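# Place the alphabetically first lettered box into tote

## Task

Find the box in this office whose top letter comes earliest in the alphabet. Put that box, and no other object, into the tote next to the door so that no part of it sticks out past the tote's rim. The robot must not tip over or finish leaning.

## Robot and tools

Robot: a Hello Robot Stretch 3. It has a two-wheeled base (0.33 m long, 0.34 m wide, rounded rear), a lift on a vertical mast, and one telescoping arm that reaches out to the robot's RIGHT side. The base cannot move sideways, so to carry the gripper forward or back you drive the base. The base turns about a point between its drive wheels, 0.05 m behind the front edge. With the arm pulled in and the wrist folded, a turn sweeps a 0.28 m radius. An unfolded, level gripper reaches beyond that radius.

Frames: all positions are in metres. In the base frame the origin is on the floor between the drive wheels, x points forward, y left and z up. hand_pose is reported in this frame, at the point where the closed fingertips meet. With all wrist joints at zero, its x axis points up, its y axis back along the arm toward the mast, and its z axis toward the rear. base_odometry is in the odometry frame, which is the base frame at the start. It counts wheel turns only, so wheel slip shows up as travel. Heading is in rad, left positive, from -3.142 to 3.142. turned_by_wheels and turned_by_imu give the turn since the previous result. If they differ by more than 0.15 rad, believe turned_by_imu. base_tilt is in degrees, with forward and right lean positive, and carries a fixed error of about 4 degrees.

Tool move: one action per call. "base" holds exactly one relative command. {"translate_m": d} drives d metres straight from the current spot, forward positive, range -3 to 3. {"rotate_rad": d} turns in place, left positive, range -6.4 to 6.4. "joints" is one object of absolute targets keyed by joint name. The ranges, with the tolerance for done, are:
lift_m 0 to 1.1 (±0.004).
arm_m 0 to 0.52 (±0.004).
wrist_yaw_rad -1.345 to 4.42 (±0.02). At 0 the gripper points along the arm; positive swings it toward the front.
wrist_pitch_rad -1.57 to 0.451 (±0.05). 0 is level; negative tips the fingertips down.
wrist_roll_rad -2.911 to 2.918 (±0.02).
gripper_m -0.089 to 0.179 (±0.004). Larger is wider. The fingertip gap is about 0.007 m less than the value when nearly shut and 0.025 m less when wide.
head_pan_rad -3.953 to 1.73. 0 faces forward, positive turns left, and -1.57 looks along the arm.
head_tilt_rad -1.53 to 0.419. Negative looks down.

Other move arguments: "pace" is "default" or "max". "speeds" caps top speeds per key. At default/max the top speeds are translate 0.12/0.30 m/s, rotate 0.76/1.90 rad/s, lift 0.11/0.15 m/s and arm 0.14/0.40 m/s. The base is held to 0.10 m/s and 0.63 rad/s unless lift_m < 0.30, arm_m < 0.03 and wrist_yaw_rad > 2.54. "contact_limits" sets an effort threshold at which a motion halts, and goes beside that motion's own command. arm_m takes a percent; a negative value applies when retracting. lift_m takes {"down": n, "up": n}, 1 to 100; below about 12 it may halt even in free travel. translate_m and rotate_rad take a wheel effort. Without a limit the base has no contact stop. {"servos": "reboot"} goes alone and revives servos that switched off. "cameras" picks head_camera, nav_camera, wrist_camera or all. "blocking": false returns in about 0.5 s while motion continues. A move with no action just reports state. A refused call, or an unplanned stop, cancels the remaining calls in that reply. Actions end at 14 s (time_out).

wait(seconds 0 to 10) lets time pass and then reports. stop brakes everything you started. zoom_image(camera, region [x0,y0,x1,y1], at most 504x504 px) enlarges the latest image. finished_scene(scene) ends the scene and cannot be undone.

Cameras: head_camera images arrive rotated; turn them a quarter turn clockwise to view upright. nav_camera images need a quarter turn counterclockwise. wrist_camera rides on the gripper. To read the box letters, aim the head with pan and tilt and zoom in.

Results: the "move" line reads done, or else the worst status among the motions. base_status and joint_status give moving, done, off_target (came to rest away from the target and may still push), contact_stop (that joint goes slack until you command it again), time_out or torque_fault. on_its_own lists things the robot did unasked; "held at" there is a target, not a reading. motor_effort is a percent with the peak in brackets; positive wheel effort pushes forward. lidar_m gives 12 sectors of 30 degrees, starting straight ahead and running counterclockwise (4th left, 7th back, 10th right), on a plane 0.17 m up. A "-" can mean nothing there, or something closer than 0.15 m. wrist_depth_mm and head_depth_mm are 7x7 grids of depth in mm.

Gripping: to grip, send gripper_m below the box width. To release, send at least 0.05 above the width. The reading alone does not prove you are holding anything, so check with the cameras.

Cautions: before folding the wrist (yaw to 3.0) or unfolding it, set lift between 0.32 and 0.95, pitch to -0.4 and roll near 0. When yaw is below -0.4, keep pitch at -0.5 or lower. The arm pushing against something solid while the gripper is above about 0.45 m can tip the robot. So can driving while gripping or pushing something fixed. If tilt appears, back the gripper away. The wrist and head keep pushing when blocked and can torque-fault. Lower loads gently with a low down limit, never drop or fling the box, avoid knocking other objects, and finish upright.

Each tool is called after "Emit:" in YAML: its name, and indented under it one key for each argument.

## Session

Emit:
move:
  joints: {"head_pan_rad": 1.3, "head_tilt_rad": -0.25}
  pace: "max"
  cameras: ["nav_camera", "head_camera"]

Emit:
move:
  joints: {"head_pan_rad": -0.1, "head_tilt_rad": -0.25}
  pace: "max"
  cameras: ["nav_camera", "head_camera"]

Emit:
move:
  joints: {"head_pan_rad": -1.5, "head_tilt_rad": -0.25, "lift_m": 0.28}
  pace: "max"
  cameras: ["nav_camera", "head_camera"]

Emit:
move:
  joints: {"head_pan_rad": -3.0, "head_tilt_rad": -0.25, "wrist_yaw_rad": 2.6}
  pace: "max"
  cameras: ["nav_camera", "head_camera"]

Scene clock: 0.97 s.
move: done
base_odometry: x=+0.000 y=+0.000 heading=+0.000
turned_by_wheels: +0.000
turned_by_imu: +0.000
base_tilt: forward=+1.0 right=-0.2
lidar_m: 1.39 2.08 1.12 0.87 0.86 0.92 1.36 1.08 1.14 0.90 0.88 0.94
head_depth_mm: 1110 1168 1252 2352 2471 2060 1668 / 1029 1089 1146 1211 1298 1385 1486 / 956 1007 1058 1122 1189 1257 1347 / 897 942 984 1036 1095 1154 1225 / 841 877 919 961 1012 1067 1129 / 797 828 861 901 942 992 1045 / 754 781 814 847 887 923 969
base_status: not commanded
joint_positions: lift_m=+0.410 arm_m=+0.002 wrist_yaw_rad=+2.888 wrist_pitch_rad=-0.323 wrist_roll_rad=+0.000 gripper_m=+0.037 head_pan_rad=+1.329 head_tilt_rad=-0.248
joint_status: all done
measured_speeds: all 0
motor_effort: left_wheel=-0.3(0.5) right_wheel=+2.2(2.5) lift_m=+26.1(26.5) arm_m=-10.6(10.6) wrist_yaw_rad=+1.0(1.3) wrist_pitch_rad=+3.0(3.1) wrist_roll_rad=+0.9(1.1) gripper_m=-0.4(1.0) head_pan_rad=-0.4(4.9) head_tilt_rad=-0.8(2.2)
hand_pose: x=+0.0377 y=+0.0812 z=+0.4448 quat_wxyz=(+0.201, +0.706, +0.025, +0.678) (m; base frame)
wrist_depth_mm: 128 153 - - - - - / 134 161 - - - - - / 142 156 - - - - - / 151 161 - - - - - / 162 172 - 982 983 988 992 / 759 184 128 722 131 795 787 / 652 196 616 662 622 653 661
pictures: head_camera (sideways), nav_camera (sideways)
Images, in order (width x height): head_camera 896x504, nav_camera 672x504.

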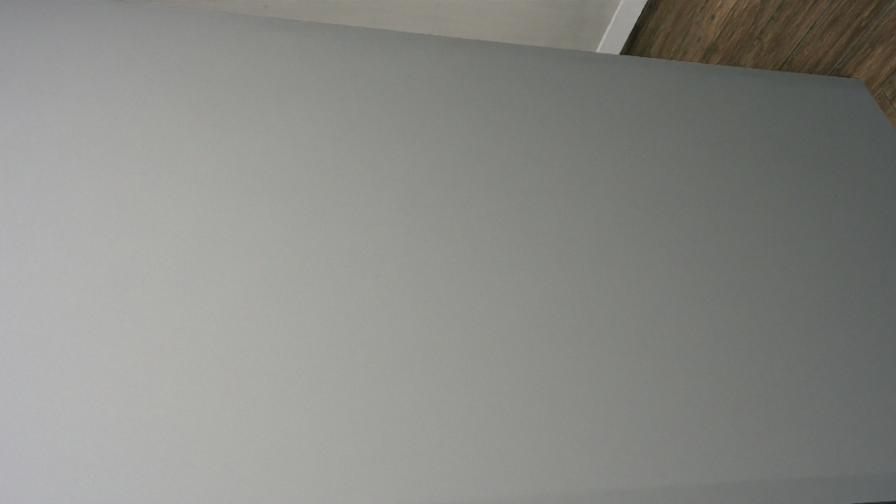

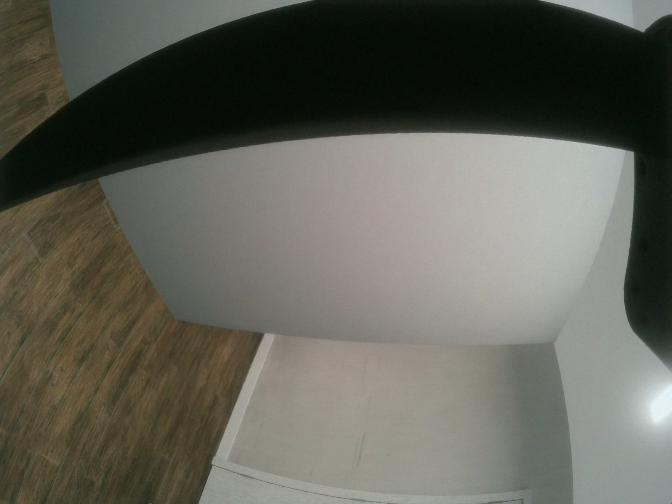

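Scene clock: 1.97 s.
move: done
base_odometry: x=+0.000 y=+0.000 heading=+0.000
turned_by_wheels: +0.000
turned_by_imu: +0.000
base_tilt: forward=+1.0 right=-0.1
lidar_m: 1.39 2.07 1.12 0.87 0.86 0.92 1.36 1.08 1.14 0.89 0.88 0.94
head_depth_mm: 1052 1087 1123 1160 1188 1213 1245 / 1224 1254 1286 1316 1370 1402 1448 / 1411 1446 1505 1549 1599 1651 1599 / 1660 1726 1777 1858 1928 1931 1637 / 1939 2009 2098 2200 2302 2096 1622 / 1877 1958 2025 2147 2221 2066 1579 / 1773 1834 1911 2024 2084 2063 1573
base_status: not commanded
joint_positions: lift_m=+0.410 arm_m=+0.002 wrist_yaw_rad=+2.888 wrist_pitch_rad=-0.323 wrist_roll_rad=+0.000 gripper_m=+0.037 head_pan_rad=-0.116 head_tilt_rad=-0.249
joint_status: all done
measured_speeds: all 0
motor_effort: left_wheel=-0.2(0.4) right_wheel=+2.4(2.6) lift_m=+26.6(26.7) arm_m=-13.5(13.5) wrist_yaw_rad=+0.5(1.1) wrist_pitch_rad=+2.9(3.2) wrist_roll_rad=+0.8(1.1) gripper_m=-0.1(1.4) head_pan_rad=-1.5(4.8) head_tilt_rad=-0.9(6.3)
hand_pose: x=+0.0377 y=+0.0812 z=+0.4448 quat_wxyz=(+0.201, +0.706, +0.025, +0.678) (m; base frame)
wrist_depth_mm: 128 153 - - - - - / 134 161 - - - - - / 142 156 - - - - - / 151 161 - - - - - / 162 172 - 981 975 1000 993 / 757 184 128 735 131 790 792 / 651 195 614 655 617 654 660
pictures: head_camera (sideways), nav_camera (sideways)
Images, in order (width x height): head_camera 896x504, nav_camera 672x504.

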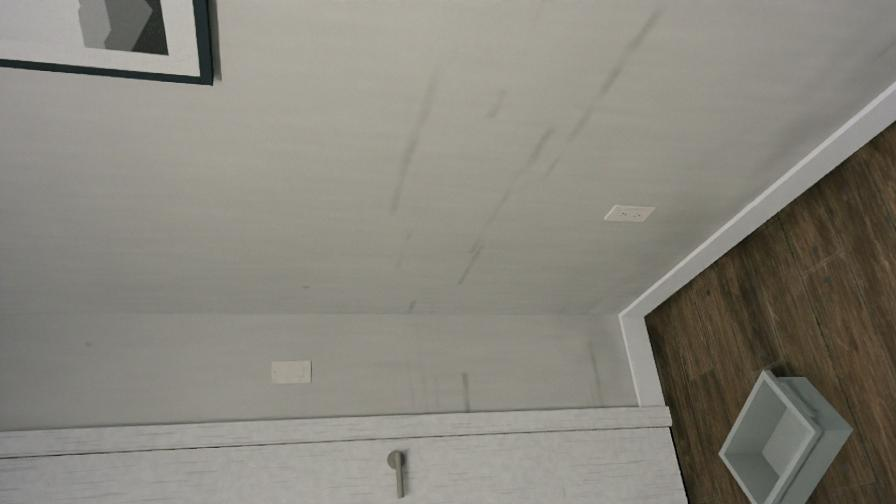

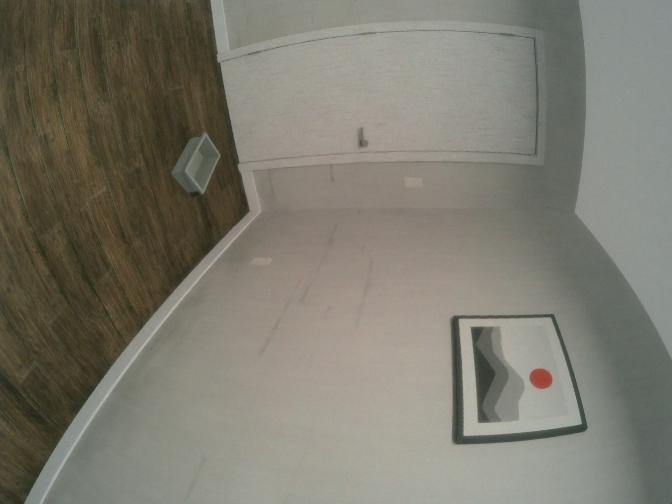

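Scene clock: 4.07 s.
move: done
base_odometry: x=+0.000 y=+0.000 heading=+0.000
turned_by_wheels: +0.000
turned_by_imu: +0.000
base_tilt: forward=+1.0 right=+0.0
lidar_m: 1.39 2.08 1.11 0.87 0.86 0.92 1.36 1.08 1.14 0.89 0.88 0.95
head_depth_mm: 859 907 950 1010 1069 1133 1206 / 835 873 920 974 1030 1093 1162 / 813 847 892 937 985 1047 1109 / 787 819 861 902 954 1011 1064 / 764 796 831 873 918 966 1028 / 740 770 806 849 885 933 990 / 722 748 785 820 860 902 955
base_status: not commanded
joint_positions: lift_m=+0.280 arm_m=+0.002 wrist_yaw_rad=+2.888 wrist_pitch_rad=-0.324 wrist_roll_rad=+0.000 gripper_m=+0.037 head_pan_rad=-1.516 head_tilt_rad=-0.250
joint_status: all done
measured_speeds: translate_m=+0.000 rotate_rad=+0.000 lift_m=+0.000 arm_m=+0.000 wrist_yaw_rad=+0.000 wrist_pitch_rad=+0.000 wrist_roll_rad=+0.000 head_pan_rad=+0.024 head_tilt_rad=+0.000
motor_effort: left_wheel=-0.4(0.5) right_wheel=+1.8(2.4) lift_m=+21.5(25.4) arm_m=-19.3(19.4) wrist_yaw_rad=+0.6(1.4) wrist_pitch_rad=+2.9(3.4) wrist_roll_rad=+0.8(1.0) gripper_m=+0.3(1.2) head_pan_rad=+3.6(4.8) head_tilt_rad=-0.9(2.6)
hand_pose: x=+0.0376 y=+0.0810 z=+0.3143 quat_wxyz=(+0.202, +0.706, +0.025, +0.678) (m; base frame)
wrist_depth_mm: 128 153 - - - - - / 134 161 - - - - - / 142 156 - - - - - / 151 162 976 983 - 997 1000 / 166 174 788 748 754 751 751 / 567 185 128 553 131 604 597 / 496 197 296 500 466 499 504
pictures: head_camera (sideways), nav_camera (sideways)
Images, in order (width x height): head_camera 896x504, nav_camera 672x504.

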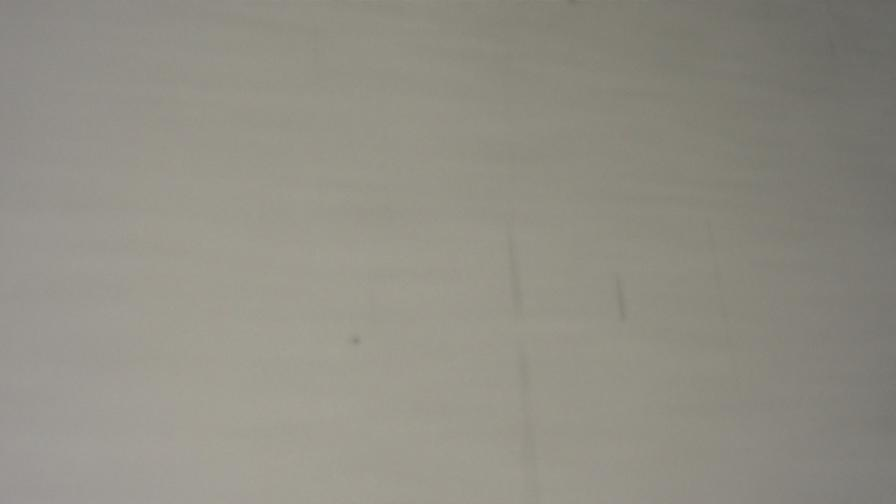

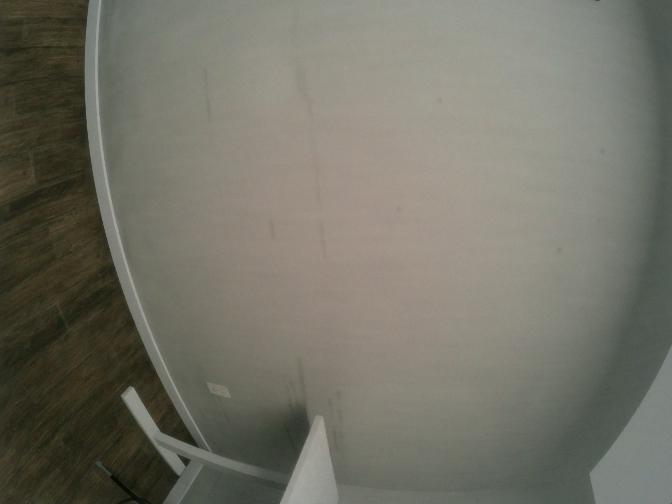

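Scene clock: 5.07 s.
move: done
base_odometry: x=+0.000 y=+0.000 heading=+0.000
turned_by_wheels: +0.000
turned_by_imu: +0.000
base_tilt: forward=+0.9 right=-0.2
lidar_m: 1.39 2.08 1.11 0.87 0.86 0.92 1.36 1.08 1.14 0.90 0.88 0.95
head_depth_mm: 1441 1466 1481 1406 1468 1539 1566 / 1596 1649 1735 1408 1423 1806 1607 / 1542 1621 1689 1402 1876 1953 1598 / 1510 1598 1654 1328 1846 1917 1648 / 1475 1548 1617 1376 1772 1870 1638 / 1441 1506 1568 1366 1726 1400 1564 / 1409 1458 1528 1348 1676 1252 1632
base_status: not commanded
joint_positions: lift_m=+0.280 arm_m=+0.002 wrist_yaw_rad=+2.603 wrist_pitch_rad=-0.324 wrist_roll_rad=+0.000 gripper_m=+0.037 head_pan_rad=-3.037 head_tilt_rad=-0.250
joint_status: all done
measured_speeds: all 0
motor_effort: left_wheel=-0.2(0.5) right_wheel=+2.0(2.5) lift_m=+21.3(21.6) arm_m=-22.1(22.1) wrist_yaw_rad=-1.9(6.9) wrist_pitch_rad=+3.2(3.4) wrist_roll_rad=+1.0(1.0) gripper_m=-1.3(1.3) head_pan_rad=+1.2(5.4) head_tilt_rad=-1.0(5.2)
hand_pose: x=+0.0993 y=+0.0552 z=+0.3143 quat_wxyz=(+0.296, +0.703, -0.075, +0.643) (m; base frame)
wrist_depth_mm: - - - - - - - / - - - - - - - / - - - - - - - / - 918 981 - 997 - - / 734 738 794 747 750 748 752 / 595 598 128 550 131 601 594 / 496 498 467 503 467 499 504
pictures: head_camera (sideways), nav_camera (sideways)
Images, in order (width x height): head_camera 896x504, nav_camera 672x504.

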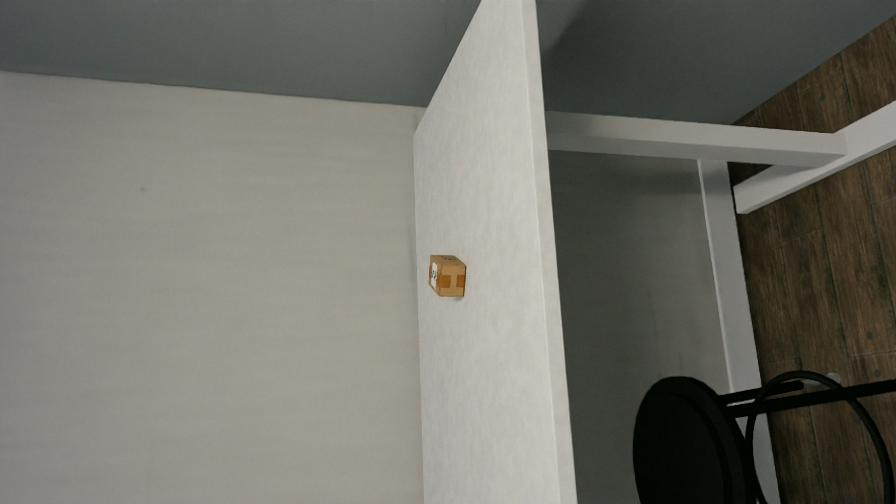

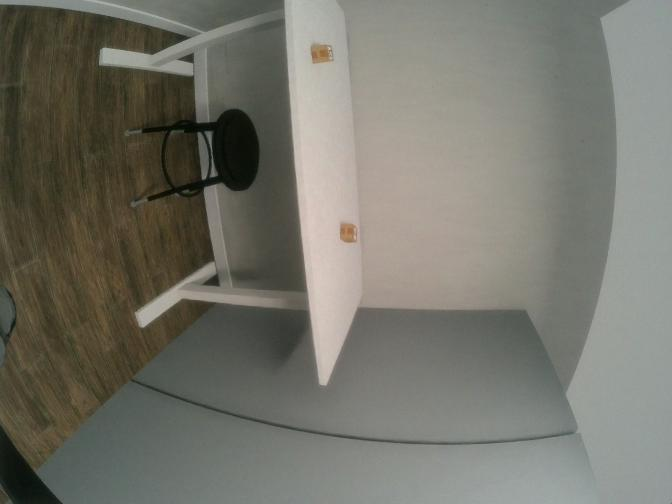

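Emit:
move:
  base: {"translate_m": -0.25}
  joints: {"head_pan_rad": -2.8, "head_tilt_rad": -0.3}
  pace: "max"
  cameras: ["head_camera", "nav_camera"]

Scene clock: 26.10 s.
move: done
base_odometry: x=-0.250 y=+0.000 heading=+0.000
turned_by_wheels: +0.000
turned_by_imu: +0.001
base_tilt: forward=+1.0 right=+0.0
lidar_m: 1.55 2.30 0.98 0.77 0.76 0.81 1.11 0.85 0.93 1.00 0.98 1.05
head_depth_mm: 1250 1322 1391 1189 795 1669 1498 / 1247 1320 1388 1183 786 1671 1567 / 1244 1313 1390 1182 787 1671 1559 / 1244 1320 1388 1168 779 1663 1563 / 1243 1314 1383 1153 777 1131 1474 / 1247 1312 1388 1151 771 1127 1469 / 1246 1308 1376 1136 767 1170 1459
base_status: done
joint_positions: lift_m=+0.280 arm_m=+0.002 wrist_yaw_rad=+2.603 wrist_pitch_rad=-0.324 wrist_roll_rad=+0.000 gripper_m=+0.037 head_pan_rad=-2.795 head_tilt_rad=-0.301
joint_status: all done
measured_speeds: all 0
motor_effort: left_wheel=-2.0(13.6) right_wheel=-1.9(14.2) lift_m=+23.8(23.8) arm_m=-23.2(23.5) wrist_yaw_rad=-1.7(2.2) wrist_pitch_rad=+3.2(3.3) wrist_roll_rad=+0.8(1.2) gripper_m=-0.3(1.2) head_pan_rad=-1.0(3.9) head_tilt_rad=+0.0(3.2)
hand_pose: x=+0.0994 y=+0.0551 z=+0.3143 quat_wxyz=(+0.296, +0.703, -0.075, +0.643) (m; base frame)
wrist_depth_mm: - - - - - - - / - - - - - - - / - - - - - - - / - 885 988 972 998 - - / 706 744 789 745 748 754 756 / 599 600 128 556 131 601 603 / 496 491 465 497 470 499 500
pictures: head_camera (sideways), nav_camera (sideways)
Images, in order (width x height): head_camera 896x504, nav_camera 672x504.

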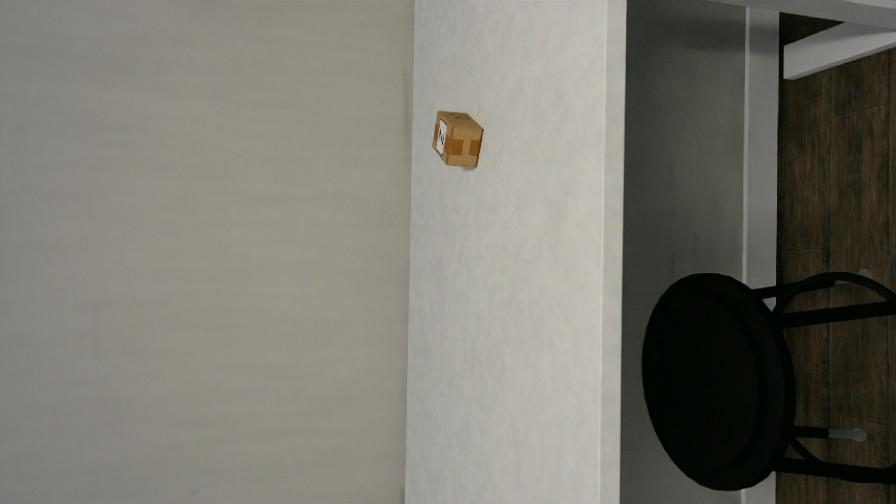

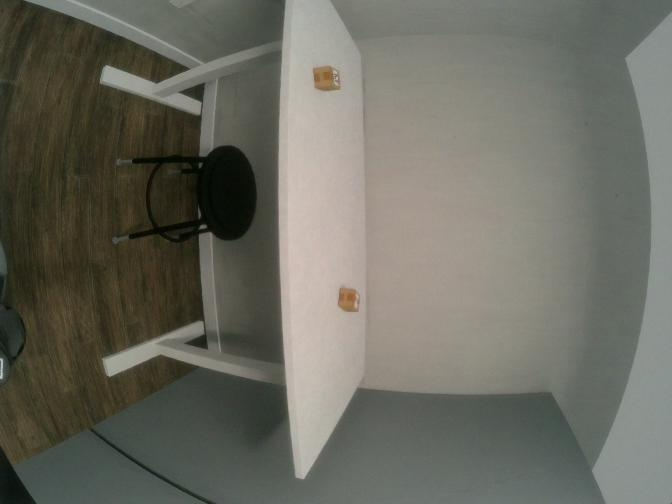

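Emit:
zoom_image:
  camera: "head_camera"
  region: [425, 105, 490, 175]

Emit:
move:
  joints: {"head_pan_rad": -2.35, "head_tilt_rad": -0.3}
  pace: "max"
  cameras: ["head_camera"]

Emit:
zoom_image:
  camera: "head_camera"
  region: [400, 180, 500, 320]

Scaled by 7.200 from the camera's 896x504 image, which has a finer 1280x720 frame.

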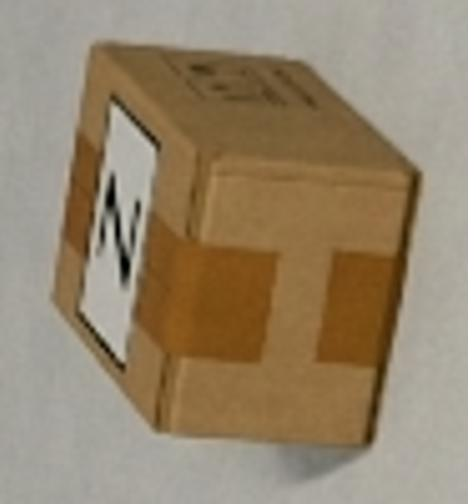

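Scene clock: 30.10 s.
move: done
base_odometry: x=-0.250 y=+0.000 heading=+0.000
turned_by_wheels: +0.000
turned_by_imu: +0.001
base_tilt: forward=+1.0 right=-0.1
lidar_m: 1.55 2.30 0.98 0.77 0.76 0.81 1.11 0.85 0.93 1.00 0.99 1.05
head_depth_mm: 1217 1272 1334 1195 752 1151 1257 / 1264 1328 1391 1184 787 1143 1483 / 1321 1386 1459 1167 830 1163 1478 / 1382 1439 1525 1164 876 1799 1570 / 1427 1515 1600 1145 1765 1874 1520 / 1445 1502 1564 1146 1312 1649 1468 / 1271 1307 1365 1130 1462 1547 1506
base_status: not commanded
joint_positions: lift_m=+0.280 arm_m=+0.002 wrist_yaw_rad=+2.603 wrist_pitch_rad=-0.324 wrist_roll_rad=+0.000 gripper_m=+0.037 head_pan_rad=-2.346 head_tilt_rad=-0.301
joint_status: all done
measured_speeds: all 0
motor_effort: left_wheel=-2.0(2.1) right_wheel=-1.7(2.7) lift_m=+29.2(29.2) arm_m=-23.4(23.5) wrist_yaw_rad=-1.8(2.1) wrist_pitch_rad=+2.8(3.3) wrist_roll_rad=+0.8(1.0) gripper_m=+0.1(0.9) head_pan_rad=+2.8(6.2) head_tilt_rad=+1.1(1.6)
hand_pose: x=+0.0994 y=+0.0551 z=+0.3143 quat_wxyz=(+0.296, +0.703, -0.075, +0.643) (m; base frame)
wrist_depth_mm: - - - - - - - / - - - - - - - / - - - - - - - / - 879 989 979 997 978 996 / 717 741 781 744 750 751 745 / 592 594 128 551 131 592 603 / 500 499 471 498 469 501 500
pictures: head_camera (sideways)
Images, in order (width x height): head_camera 896x504.

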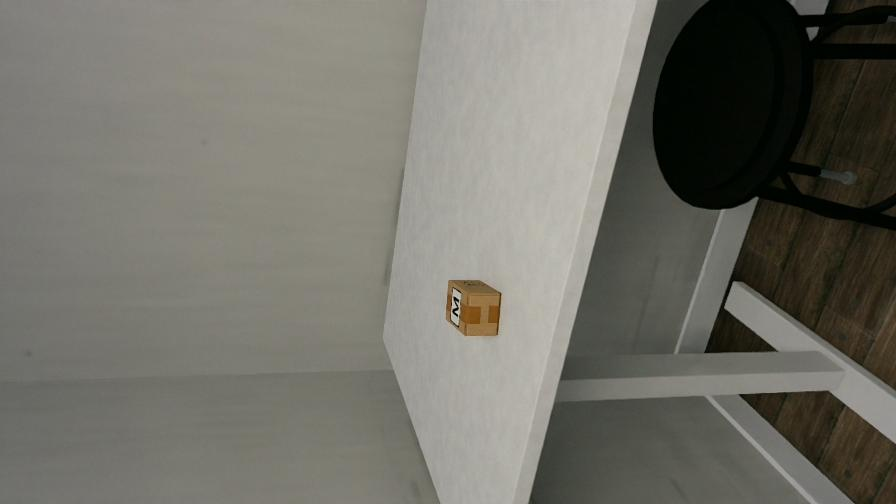

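Scaled by 3.600 from the camera's 896x504 image, which has a finer 1280x720 frame.

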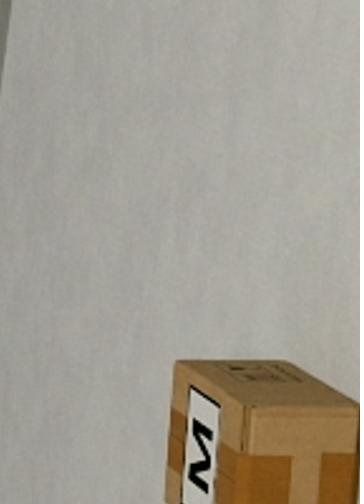

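Emit:
zoom_image:
  camera: "head_camera"
  region: [437, 272, 511, 346]

Scaled by 6.811 from the camera's 896x504 image, which has a finer 1280x720 frame.

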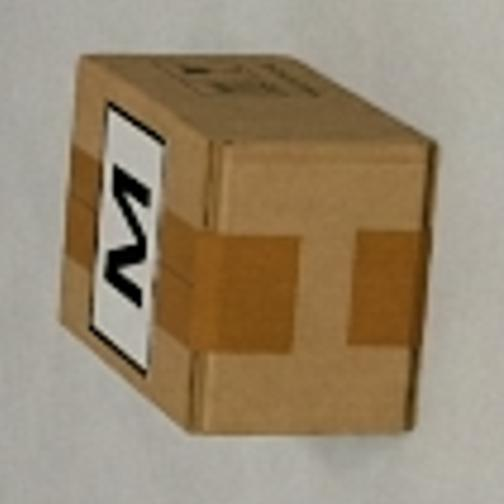

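Emit:
move:
  base: {"rotate_rad": 0.53}
  joints: {"head_pan_rad": 1.5, "head_tilt_rad": -0.25}
  pace: "max"
  cameras: []

Emit:
move:
  base: {"translate_m": 1.79}
  pace: "max"
  cameras: ["head_camera", "nav_camera"]

Scene clock: 45.70 s.
move: done
base_odometry: x=-0.250 y=+0.000 heading=+0.530
turned_by_wheels: +0.530
turned_by_imu: +0.528
base_tilt: forward=+0.9 right=-0.2
lidar_m: 2.31 0.97 0.76 0.75 0.81 1.11 0.85 0.93 1.00 0.98 1.06 1.56
head_depth_mm: 620 646 676 707 740 777 824 / 625 650 680 713 753 784 832 / 630 659 689 722 758 798 843 / 638 666 695 731 771 811 856 / 643 673 703 738 779 819 869 / 650 679 712 747 784 830 880 / 658 687 720 753 797 842 887
base_status: done
joint_positions: lift_m=+0.280 arm_m=+0.002 wrist_yaw_rad=+2.603 wrist_pitch_rad=-0.324 wrist_roll_rad=+0.000 gripper_m=+0.037 head_pan_rad=+1.516 head_tilt_rad=-0.250
joint_status: all done
measured_speeds: translate_m=+0.000 rotate_rad=+0.000 lift_m=+0.000 arm_m=+0.000 wrist_yaw_rad=+0.000 wrist_pitch_rad=+0.000 wrist_roll_rad=+0.000 head_pan_rad=-0.024 head_tilt_rad=+0.000
motor_effort: left_wheel=-8.3(16.8) right_wheel=+8.9(15.4) lift_m=+24.8(30.5) arm_m=-23.2(23.9) wrist_yaw_rad=-1.6(2.3) wrist_pitch_rad=+3.1(3.4) wrist_roll_rad=+0.9(1.1) gripper_m=-0.3(1.2) head_pan_rad=-3.3(5.0) head_tilt_rad=+4.5(7.9)
hand_pose: x=+0.0994 y=+0.0551 z=+0.3143 quat_wxyz=(+0.296, +0.703, -0.075, +0.643) (m; base frame)
wrist_depth_mm: - - - 828 - - - / - - - 902 - - - / - - - 961 - - - / - - 870 930 - - - / 705 742 787 744 742 744 746 / 594 595 128 558 131 600 600 / 500 500 467 503 468 503 500
pictures: none
No camera images: "cameras" was empty.

Scene clock: 53.07 s.
move: done
base_odometry: x=+1.295 y=+0.904 heading=+0.530
turned_by_wheels: +0.000
turned_by_imu: -0.001
base_tilt: forward=+0.8 right=-0.2
lidar_m: 0.52 0.59 0.87 3.20 0.79 0.91 2.64 1.51 1.18 1.16 0.69 0.54
head_depth_mm: 2604 2423 2369 2266 2209 1996 1649 / 3089 3255 3359 3494 2954 2120 1651 / 3143 3210 3429 3592 2965 2108 1632 / 3230 3375 3467 3624 2982 2113 1644 / 3183 3307 3501 3619 2924 2091 1639 / 3217 3408 3444 3622 2935 2097 1637 / 3299 3378 3496 3653 2497 1139 1170
base_status: done
joint_positions: lift_m=+0.280 arm_m=+0.002 wrist_yaw_rad=+2.603 wrist_pitch_rad=-0.324 wrist_roll_rad=+0.000 gripper_m=+0.037 head_pan_rad=+1.500 head_tilt_rad=-0.250
joint_status: not commanded
measured_speeds: all 0
motor_effort: left_wheel=+0.9(12.8) right_wheel=+3.3(19.7) lift_m=+21.9(24.4) arm_m=-18.5(23.4) wrist_yaw_rad=-1.6(2.3) wrist_pitch_rad=+3.0(3.6) wrist_roll_rad=+0.9(1.1) gripper_m=-0.5(1.6) head_pan_rad=-4.1(5.0) head_tilt_rad=+3.6(6.2)
hand_pose: x=+0.0995 y=+0.0551 z=+0.3143 quat_wxyz=(+0.296, +0.703, -0.075, +0.643) (m; base frame)
wrist_depth_mm: - - - - - - - / - - - - - - - / - - - - - - - / 981 991 981 995 - - - / 735 745 776 747 714 - - / 593 592 128 550 131 578 483 / 498 498 468 500 468 499 482
pictures: head_camera (sideways), nav_camera (sideways)
Images, in order (width x height): head_camera 896x504, nav_camera 672x504.

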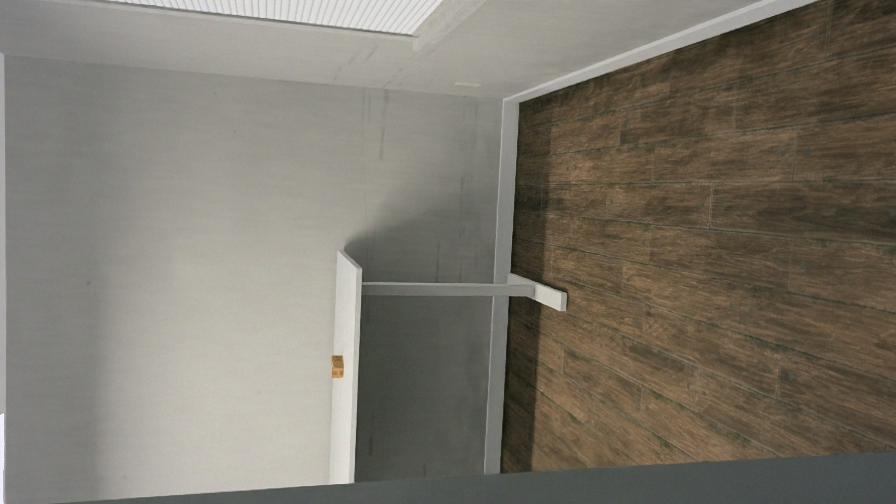

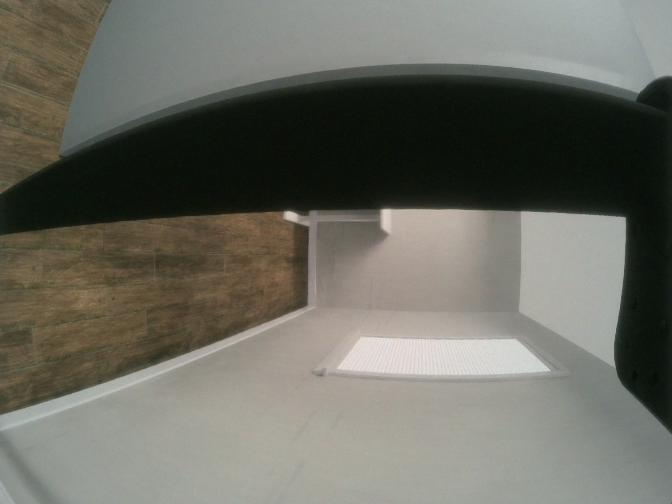

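Emit:
move:
  base: {"rotate_rad": 1.5}
  joints: {"head_pan_rad": 1.3, "head_tilt_rad": -0.2}
  pace: "max"
  cameras: []

Emit:
move:
  base: {"translate_m": 1.1}
  pace: "max"
  cameras: ["head_camera", "nav_camera"]

Scene clock: 60.93 s.
move: done
base_odometry: x=+1.295 y=+0.904 heading=+2.029
turned_by_wheels: +1.500
turned_by_imu: +1.494
base_tilt: forward=+0.9 right=-0.2
lidar_m: 2.22 0.71 0.83 2.37 1.63 1.20 1.16 0.75 0.55 0.52 0.57 0.79
head_depth_mm: 1070 1080 1079 1083 1094 1096 1099 / 1326 1337 1350 1352 1359 1363 1384 / 1990 1759 1770 1792 1825 1820 1687 / 2872 2626 2629 2662 2701 2264 1720 / 2848 2930 3007 3107 3037 2273 1730 / 2785 2903 2988 3113 3210 2258 1742 / 2749 2850 2941 3019 3041 2236 1715
base_status: done
joint_positions: lift_m=+0.280 arm_m=+0.002 wrist_yaw_rad=+2.603 wrist_pitch_rad=-0.324 wrist_roll_rad=+0.000 gripper_m=+0.037 head_pan_rad=+1.295 head_tilt_rad=-0.199
joint_status: all done
measured_speeds: all 0
motor_effort: left_wheel=-8.5(16.8) right_wheel=+9.7(16.4) lift_m=+22.7(23.0) arm_m=-23.1(23.7) wrist_yaw_rad=-1.2(2.1) wrist_pitch_rad=+2.6(3.6) wrist_roll_rad=+0.9(1.1) gripper_m=-0.3(1.2) head_pan_rad=+0.2(4.8) head_tilt_rad=+3.0(5.9)
hand_pose: x=+0.0995 y=+0.0551 z=+0.3143 quat_wxyz=(+0.296, +0.703, -0.075, +0.643) (m; base frame)
wrist_depth_mm: - - - - - - - / - - - - - - - / - - - - - - - / 992 980 982 992 - 936 995 / 747 756 775 741 747 757 748 / 590 588 128 549 131 602 601 / 496 497 470 500 469 501 496
pictures: none
No camera images: "cameras" was empty.

Scene clock: 65.97 s.
move: done
base_odometry: x=+0.808 y=+1.891 heading=+2.029
turned_by_wheels: +0.000
turned_by_imu: -0.001
base_tilt: forward=+1.1 right=-0.1
lidar_m: 2.11 2.62 3.14 0.41 0.42 0.58 2.13 0.79 0.58 0.56 0.58 0.80
head_depth_mm: 3079 3227 3311 3432 3129 2300 1757 / 3005 3145 3248 3389 3284 2279 1754 / 2971 3067 3180 3273 3298 2269 1750 / 2875 2999 3126 3251 3301 2263 1741 / 2838 2973 3046 3145 3116 2269 1736 / 2742 2859 2951 3075 3055 2241 1718 / 1096 1106 1167 1197 943 1235 1059
base_status: done
joint_positions: lift_m=+0.280 arm_m=+0.002 wrist_yaw_rad=+2.603 wrist_pitch_rad=-0.324 wrist_roll_rad=+0.000 gripper_m=+0.037 head_pan_rad=+1.300 head_tilt_rad=-0.199
joint_status: not commanded
measured_speeds: all 0
motor_effort: left_wheel=+5.8(15.2) right_wheel=+0.3(15.7) lift_m=+23.9(24.1) arm_m=-20.5(23.2) wrist_yaw_rad=-1.4(2.3) wrist_pitch_rad=+3.0(3.5) wrist_roll_rad=+0.7(1.1) gripper_m=-0.4(1.3) head_pan_rad=+3.1(4.2) head_tilt_rad=+2.1(4.6)
hand_pose: x=+0.0995 y=+0.0551 z=+0.3143 quat_wxyz=(+0.296, +0.703, -0.075, +0.643) (m; base frame)
wrist_depth_mm: - - - - - - - / - - - - - - - / - - - - - - - / - 931 987 995 981 987 999 / - 704 782 742 746 738 739 / - 595 128 555 131 600 599 / - 494 469 494 467 497 496
pictures: head_camera (sideways), nav_camera (sideways)
Images, in order (width x height): head_camera 896x504, nav_camera 672x504.

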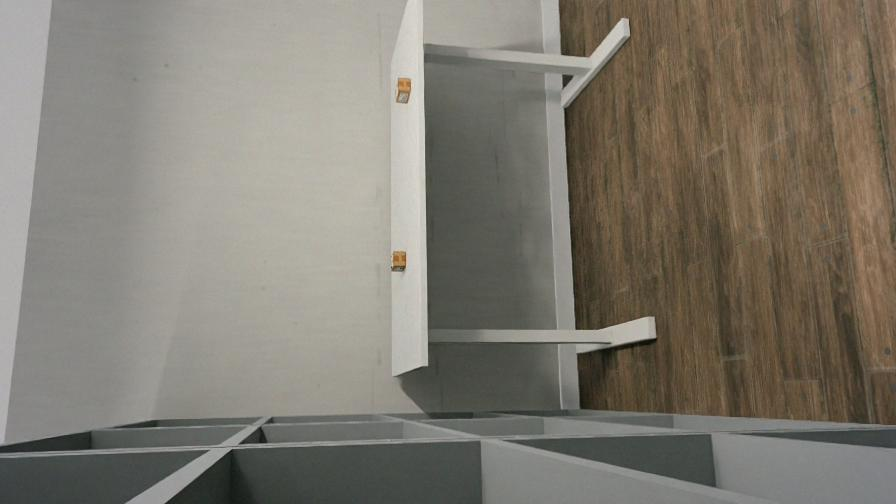

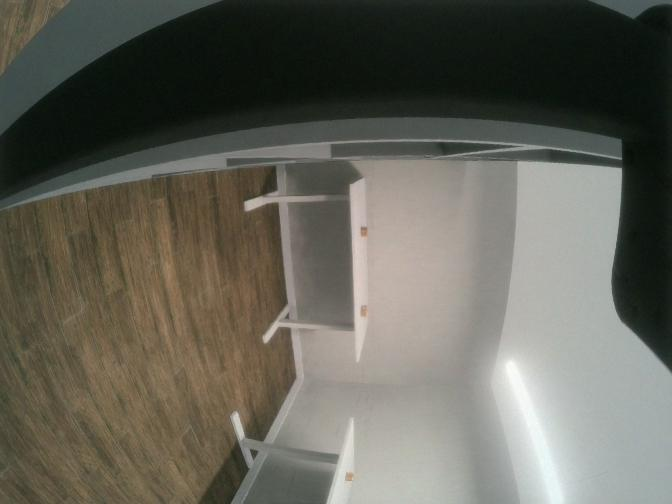

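Emit:
move:
  base: {"rotate_rad": 0.89}
  joints: {"head_pan_rad": -0.8, "head_tilt_rad": -0.33}
  pace: "max"
  cameras: []

Emit:
move:
  base: {"translate_m": 1.25}
  pace: "max"
  cameras: ["head_camera", "nav_camera"]

Emit:
move:
  joints: {"head_pan_rad": -1.4, "head_tilt_rad": -0.33}
  pace: "max"
  cameras: ["head_camera"]

Scene clock: 87.80 s.
move: done
base_odometry: x=+0.808 y=+1.891 heading=+2.919
turned_by_wheels: +0.890
turned_by_imu: +0.888
base_tilt: forward=+0.8 right=-0.2
lidar_m: 2.65 1.28 0.41 0.50 2.25 0.96 0.62 0.56 0.57 0.69 1.39 2.09
head_depth_mm: 2100 2215 2330 2455 2459 1910 1525 / 2130 2235 2370 2530 2556 1903 1520 / 2156 2258 2398 2550 2525 1901 1522 / 2186 2289 2404 2587 2525 1883 1521 / 2213 2320 2412 2643 2425 1880 1504 / 2232 2358 2465 2680 2479 1883 1516 / 2267 2417 2491 2725 2498 1893 1495
base_status: done
joint_positions: lift_m=+0.280 arm_m=+0.002 wrist_yaw_rad=+2.603 wrist_pitch_rad=-0.324 wrist_roll_rad=+0.000 gripper_m=+0.037 head_pan_rad=-0.816 head_tilt_rad=-0.330
joint_status: all done
measured_speeds: translate_m=+0.000 rotate_rad=+0.000 lift_m=+0.000 arm_m=+0.000 wrist_yaw_rad=+0.000 wrist_pitch_rad=+0.000 wrist_roll_rad=+0.000 head_pan_rad=+0.024 head_tilt_rad=+0.000
motor_effort: left_wheel=-7.0(17.9) right_wheel=+8.4(16.2) lift_m=+25.1(25.2) arm_m=-23.3(23.7) wrist_yaw_rad=-1.9(2.3) wrist_pitch_rad=+3.1(3.5) wrist_roll_rad=+0.8(1.1) gripper_m=+0.0(1.3) head_pan_rad=+2.7(5.4) head_tilt_rad=-1.3(4.2)
hand_pose: x=+0.0995 y=+0.0551 z=+0.3143 quat_wxyz=(+0.296, +0.703, -0.075, +0.643) (m; base frame)
wrist_depth_mm: - - - - - - - / - - - - - - - / - - - 492 - - - / 988 967 - - 962 - 987 / 741 703 - 154 744 749 743 / 597 595 128 149 131 593 603 / 496 499 467 502 468 500 506
pictures: none
No camera images: "cameras" was empty.

Scene clock: 93.33 s.
move: done
base_odometry: x=-0.411 y=+2.167 heading=+2.919
turned_by_wheels: +0.000
turned_by_imu: -0.001
base_tilt: forward=+0.7 right=-0.1
lidar_m: 2.14 1.92 1.52 0.93 0.90 0.99 1.68 1.53 1.54 1.89 1.39 1.46
head_depth_mm: 1441 1515 1599 1087 1812 1878 1532 / 1455 1530 1610 1156 1847 1891 1534 / 1476 1559 1635 1156 1888 1904 1529 / 1507 1584 1654 1148 1903 1902 1507 / 1521 1597 1678 1238 1940 1874 1519 / 1532 1620 1703 1228 1970 1870 1502 / 1557 1657 1731 1214 1547 1656 1506
base_status: done
joint_positions: lift_m=+0.280 arm_m=+0.002 wrist_yaw_rad=+2.603 wrist_pitch_rad=-0.324 wrist_roll_rad=+0.000 gripper_m=+0.037 head_pan_rad=-0.800 head_tilt_rad=-0.330
joint_status: not commanded
measured_speeds: all 0
motor_effort: left_wheel=+2.8(12.5) right_wheel=+5.6(16.7) lift_m=+26.1(26.3) arm_m=-22.1(23.6) wrist_yaw_rad=-1.9(2.3) wrist_pitch_rad=+2.7(3.4) wrist_roll_rad=+0.9(1.2) gripper_m=-0.7(1.2) head_pan_rad=+3.3(4.5) head_tilt_rad=-1.1(2.4)
hand_pose: x=+0.0995 y=+0.0551 z=+0.3143 quat_wxyz=(+0.296, +0.703, -0.075, +0.643) (m; base frame)
wrist_depth_mm: - - - - - - - / - - - - - - - / - - - - - - - / - 987 982 990 991 - 986 / 739 742 779 746 745 753 756 / 591 597 128 555 131 600 594 / 495 497 468 500 469 502 496
pictures: head_camera (sideways), nav_camera (sideways)
Images, in order (width x height): head_camera 896x504, nav_camera 672x504.

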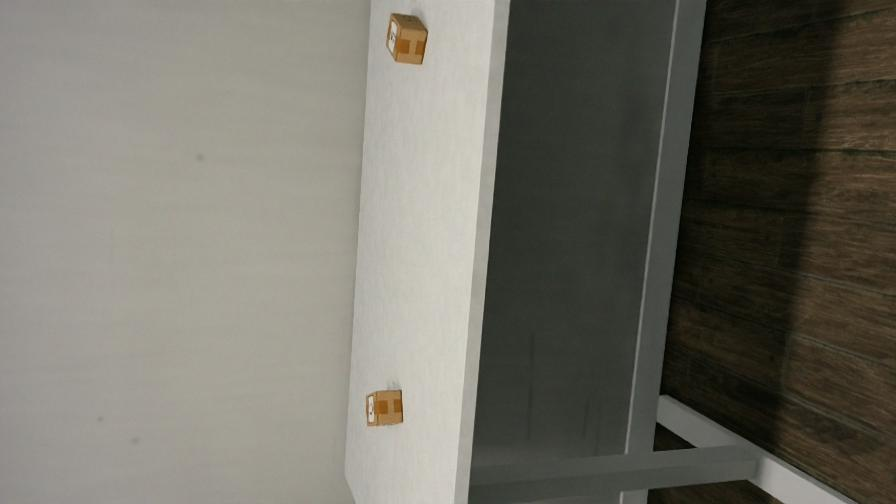

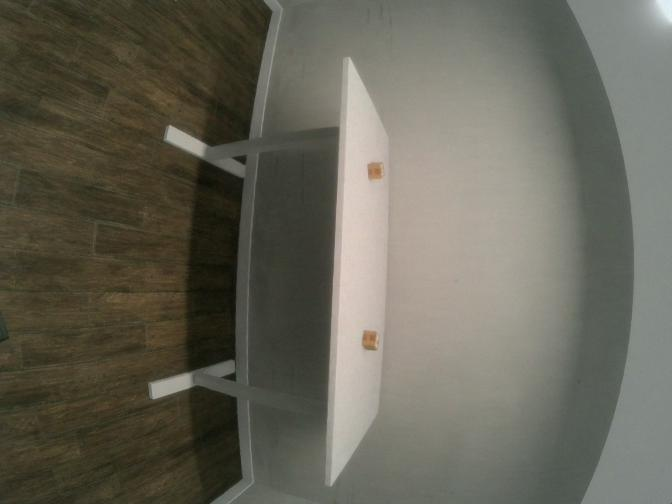

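Scene clock: 94.13 s.
move: done
base_odometry: x=-0.411 y=+2.167 heading=+2.919
turned_by_wheels: +0.000
turned_by_imu: +0.000
base_tilt: forward=+0.9 right=-0.3
lidar_m: 2.15 1.92 1.51 0.93 0.90 1.00 1.68 1.53 1.54 1.89 1.39 1.46
head_depth_mm: 1867 1960 2044 2087 2177 1933 1526 / 1810 1931 2056 2233 2351 1886 1511 / 1709 1828 1961 2063 2245 1903 1526 / 1659 1755 1838 1357 2126 1887 1478 / 1582 1672 1745 1234 1957 1758 1508 / 1518 1596 1660 1135 1899 1891 1501 / 1455 1525 1605 1121 1814 1853 1504
base_status: not commanded
joint_positions: lift_m=+0.280 arm_m=+0.002 wrist_yaw_rad=+2.603 wrist_pitch_rad=-0.324 wrist_roll_rad=+0.000 gripper_m=+0.037 head_pan_rad=-1.407 head_tilt_rad=-0.330
joint_status: all done
measured_speeds: all 0
motor_effort: left_wheel=+2.9(2.9) right_wheel=+5.8(6.0) lift_m=+26.2(26.4) arm_m=-22.0(22.6) wrist_yaw_rad=-1.7(2.1) wrist_pitch_rad=+3.1(3.3) wrist_roll_rad=+0.8(1.1) gripper_m=+0.3(1.0) head_pan_rad=-1.3(4.4) head_tilt_rad=+0.0(2.0)
hand_pose: x=+0.0995 y=+0.0551 z=+0.3143 quat_wxyz=(+0.296, +0.703, -0.075, +0.643) (m; base frame)
wrist_depth_mm: - - - - - - - / - - - - - - - / - - - - - - - / - - 981 995 988 1000 - / 738 737 792 749 749 751 752 / 593 595 128 553 131 601 599 / 497 499 468 495 467 500 500
pictures: head_camera (sideways)
Images, in order (width x height): head_camera 896x504.

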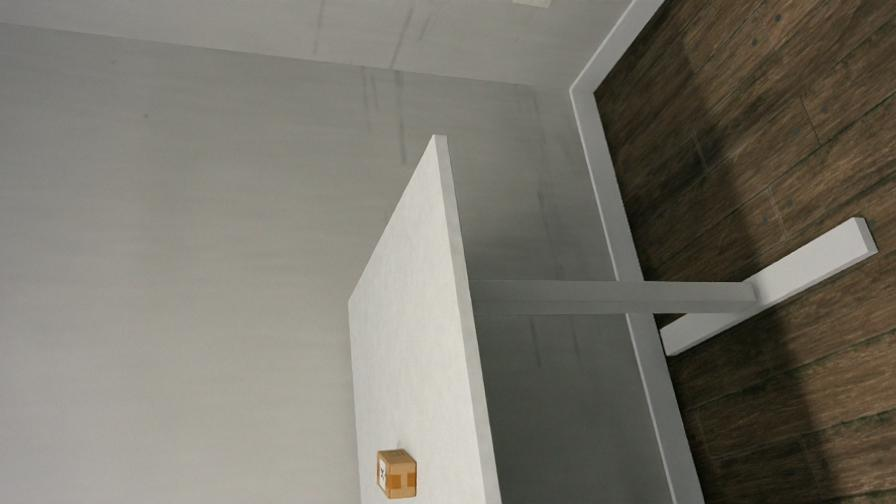

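Emit:
zoom_image:
  camera: "head_camera"
  region: [367, 440, 431, 504]

Emit:
move:
  joints: {"head_pan_rad": -0.62, "head_tilt_rad": -0.33}
  pace: "max"
  cameras: ["head_camera"]

Emit:
zoom_image:
  camera: "head_camera"
  region: [350, 240, 430, 320]

Emit:
move:
  joints: {"head_pan_rad": 0.5, "head_tilt_rad": -0.25}
  pace: "max"
  cameras: ["head_camera", "nav_camera"]

Scaled by 7.875 from the camera's 896x504 image, which has a finer 1280x720 frame.

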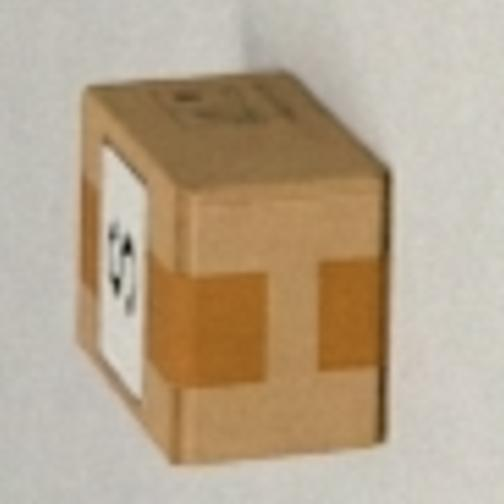

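Scene clock: 99.37 s.
move: done
base_odometry: x=-0.411 y=+2.167 heading=+2.919
turned_by_wheels: +0.000
turned_by_imu: +0.001
base_tilt: forward=+0.9 right=-0.5
lidar_m: 2.14 1.92 1.52 0.93 0.90 1.00 1.68 1.53 1.54 1.89 1.39 1.46
head_depth_mm: 1438 1507 1569 1086 1789 1850 1537 / 1481 1551 1626 1155 1848 1903 1527 / 1535 1596 1680 1153 1906 1909 1508 / 1588 1661 1732 1251 1995 1896 1512 / 1633 1726 1791 1348 2033 1754 1507 / 1693 1781 1898 1338 2190 1880 1472 / 1752 1868 1998 2121 2244 1894 1508
base_status: not commanded
joint_positions: lift_m=+0.280 arm_m=+0.002 wrist_yaw_rad=+2.603 wrist_pitch_rad=-0.324 wrist_roll_rad=+0.000 gripper_m=+0.037 head_pan_rad=-0.601 head_tilt_rad=-0.330
joint_status: all done
measured_speeds: all 0
motor_effort: left_wheel=+2.8(2.8) right_wheel=+5.7(6.0) lift_m=+27.0(27.2) arm_m=-21.3(21.9) wrist_yaw_rad=-1.4(2.0) wrist_pitch_rad=+3.2(3.3) wrist_roll_rad=+0.8(1.1) gripper_m=-0.1(1.2) head_pan_rad=+2.0(4.9) head_tilt_rad=+0.7(2.8)
hand_pose: x=+0.0995 y=+0.0551 z=+0.3143 quat_wxyz=(+0.296, +0.703, -0.075, +0.643) (m; base frame)
wrist_depth_mm: - - - - - - - / - - - - - - - / - - - - - - - / - 981 999 995 - - - / 741 727 783 746 745 759 749 / 588 599 128 551 131 600 598 / 499 495 466 499 471 499 500
pictures: head_camera (sideways)
Images, in order (width x height): head_camera 896x504.

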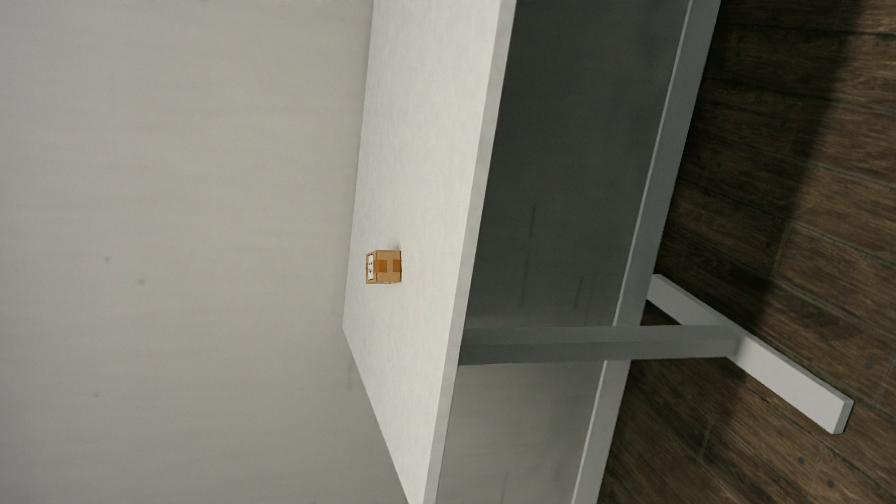

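Scaled by 6.300 from the camera's 896x504 image, which has a finer 1280x720 frame.

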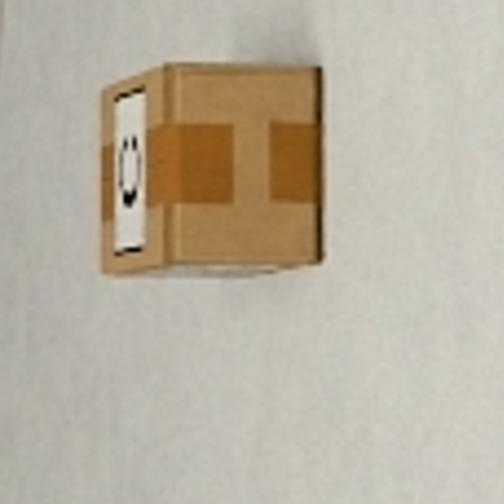

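Scene clock: 100.30 s.
move: done
base_odometry: x=-0.411 y=+2.167 heading=+2.919
turned_by_wheels: +0.000
turned_by_imu: +0.000
base_tilt: forward=+1.0 right=+0.0
lidar_m: 2.15 1.92 1.52 0.93 0.90 1.00 1.68 1.53 1.54 1.89 1.39 1.46
head_depth_mm: 1988 2085 2210 1868 2450 2109 1638 / 1988 2080 2191 1930 2405 2014 1647 / 1960 2041 2138 1914 2384 2111 1633 / 1955 2046 2152 1906 2372 2084 1623 / 1956 2024 2108 1894 2352 2065 1619 / 1926 2015 2108 1860 2304 2084 1619 / 1914 1994 2080 1843 2302 2052 1607
base_status: not commanded
joint_positions: lift_m=+0.280 arm_m=+0.002 wrist_yaw_rad=+2.603 wrist_pitch_rad=-0.324 wrist_roll_rad=+0.000 gripper_m=+0.037 head_pan_rad=+0.536 head_tilt_rad=-0.253
joint_status: all done
measured_speeds: all 0
motor_effort: left_wheel=+2.7(2.7) right_wheel=+5.6(6.0) lift_m=+27.1(27.6) arm_m=-21.4(21.8) wrist_yaw_rad=-1.4(2.0) wrist_pitch_rad=+3.1(3.4) wrist_roll_rad=+0.9(1.1) gripper_m=-0.7(1.6) head_pan_rad=-1.7(5.0) head_tilt_rad=+4.7(5.9)
hand_pose: x=+0.0995 y=+0.0551 z=+0.3143 quat_wxyz=(+0.296, +0.703, -0.075, +0.643) (m; base frame)
wrist_depth_mm: - - - - - - - / - - - - - - - / - - - - - - - / - 985 994 995 999 - - / 735 734 781 748 755 749 753 / 592 594 128 553 131 603 601 / 494 498 470 501 469 496 500
pictures: head_camera (sideways), nav_camera (sideways)
Images, in order (width x height): head_camera 896x504, nav_camera 672x504.

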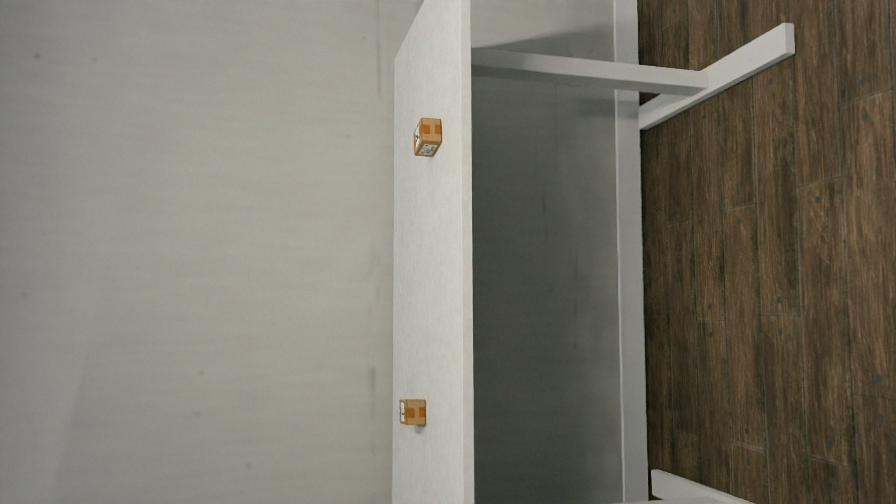

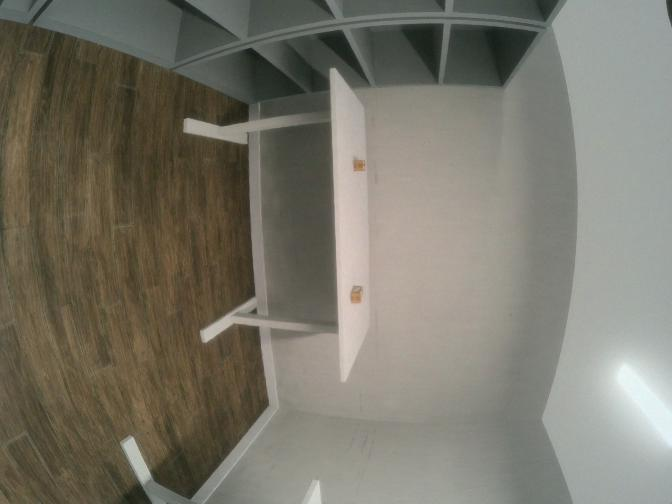

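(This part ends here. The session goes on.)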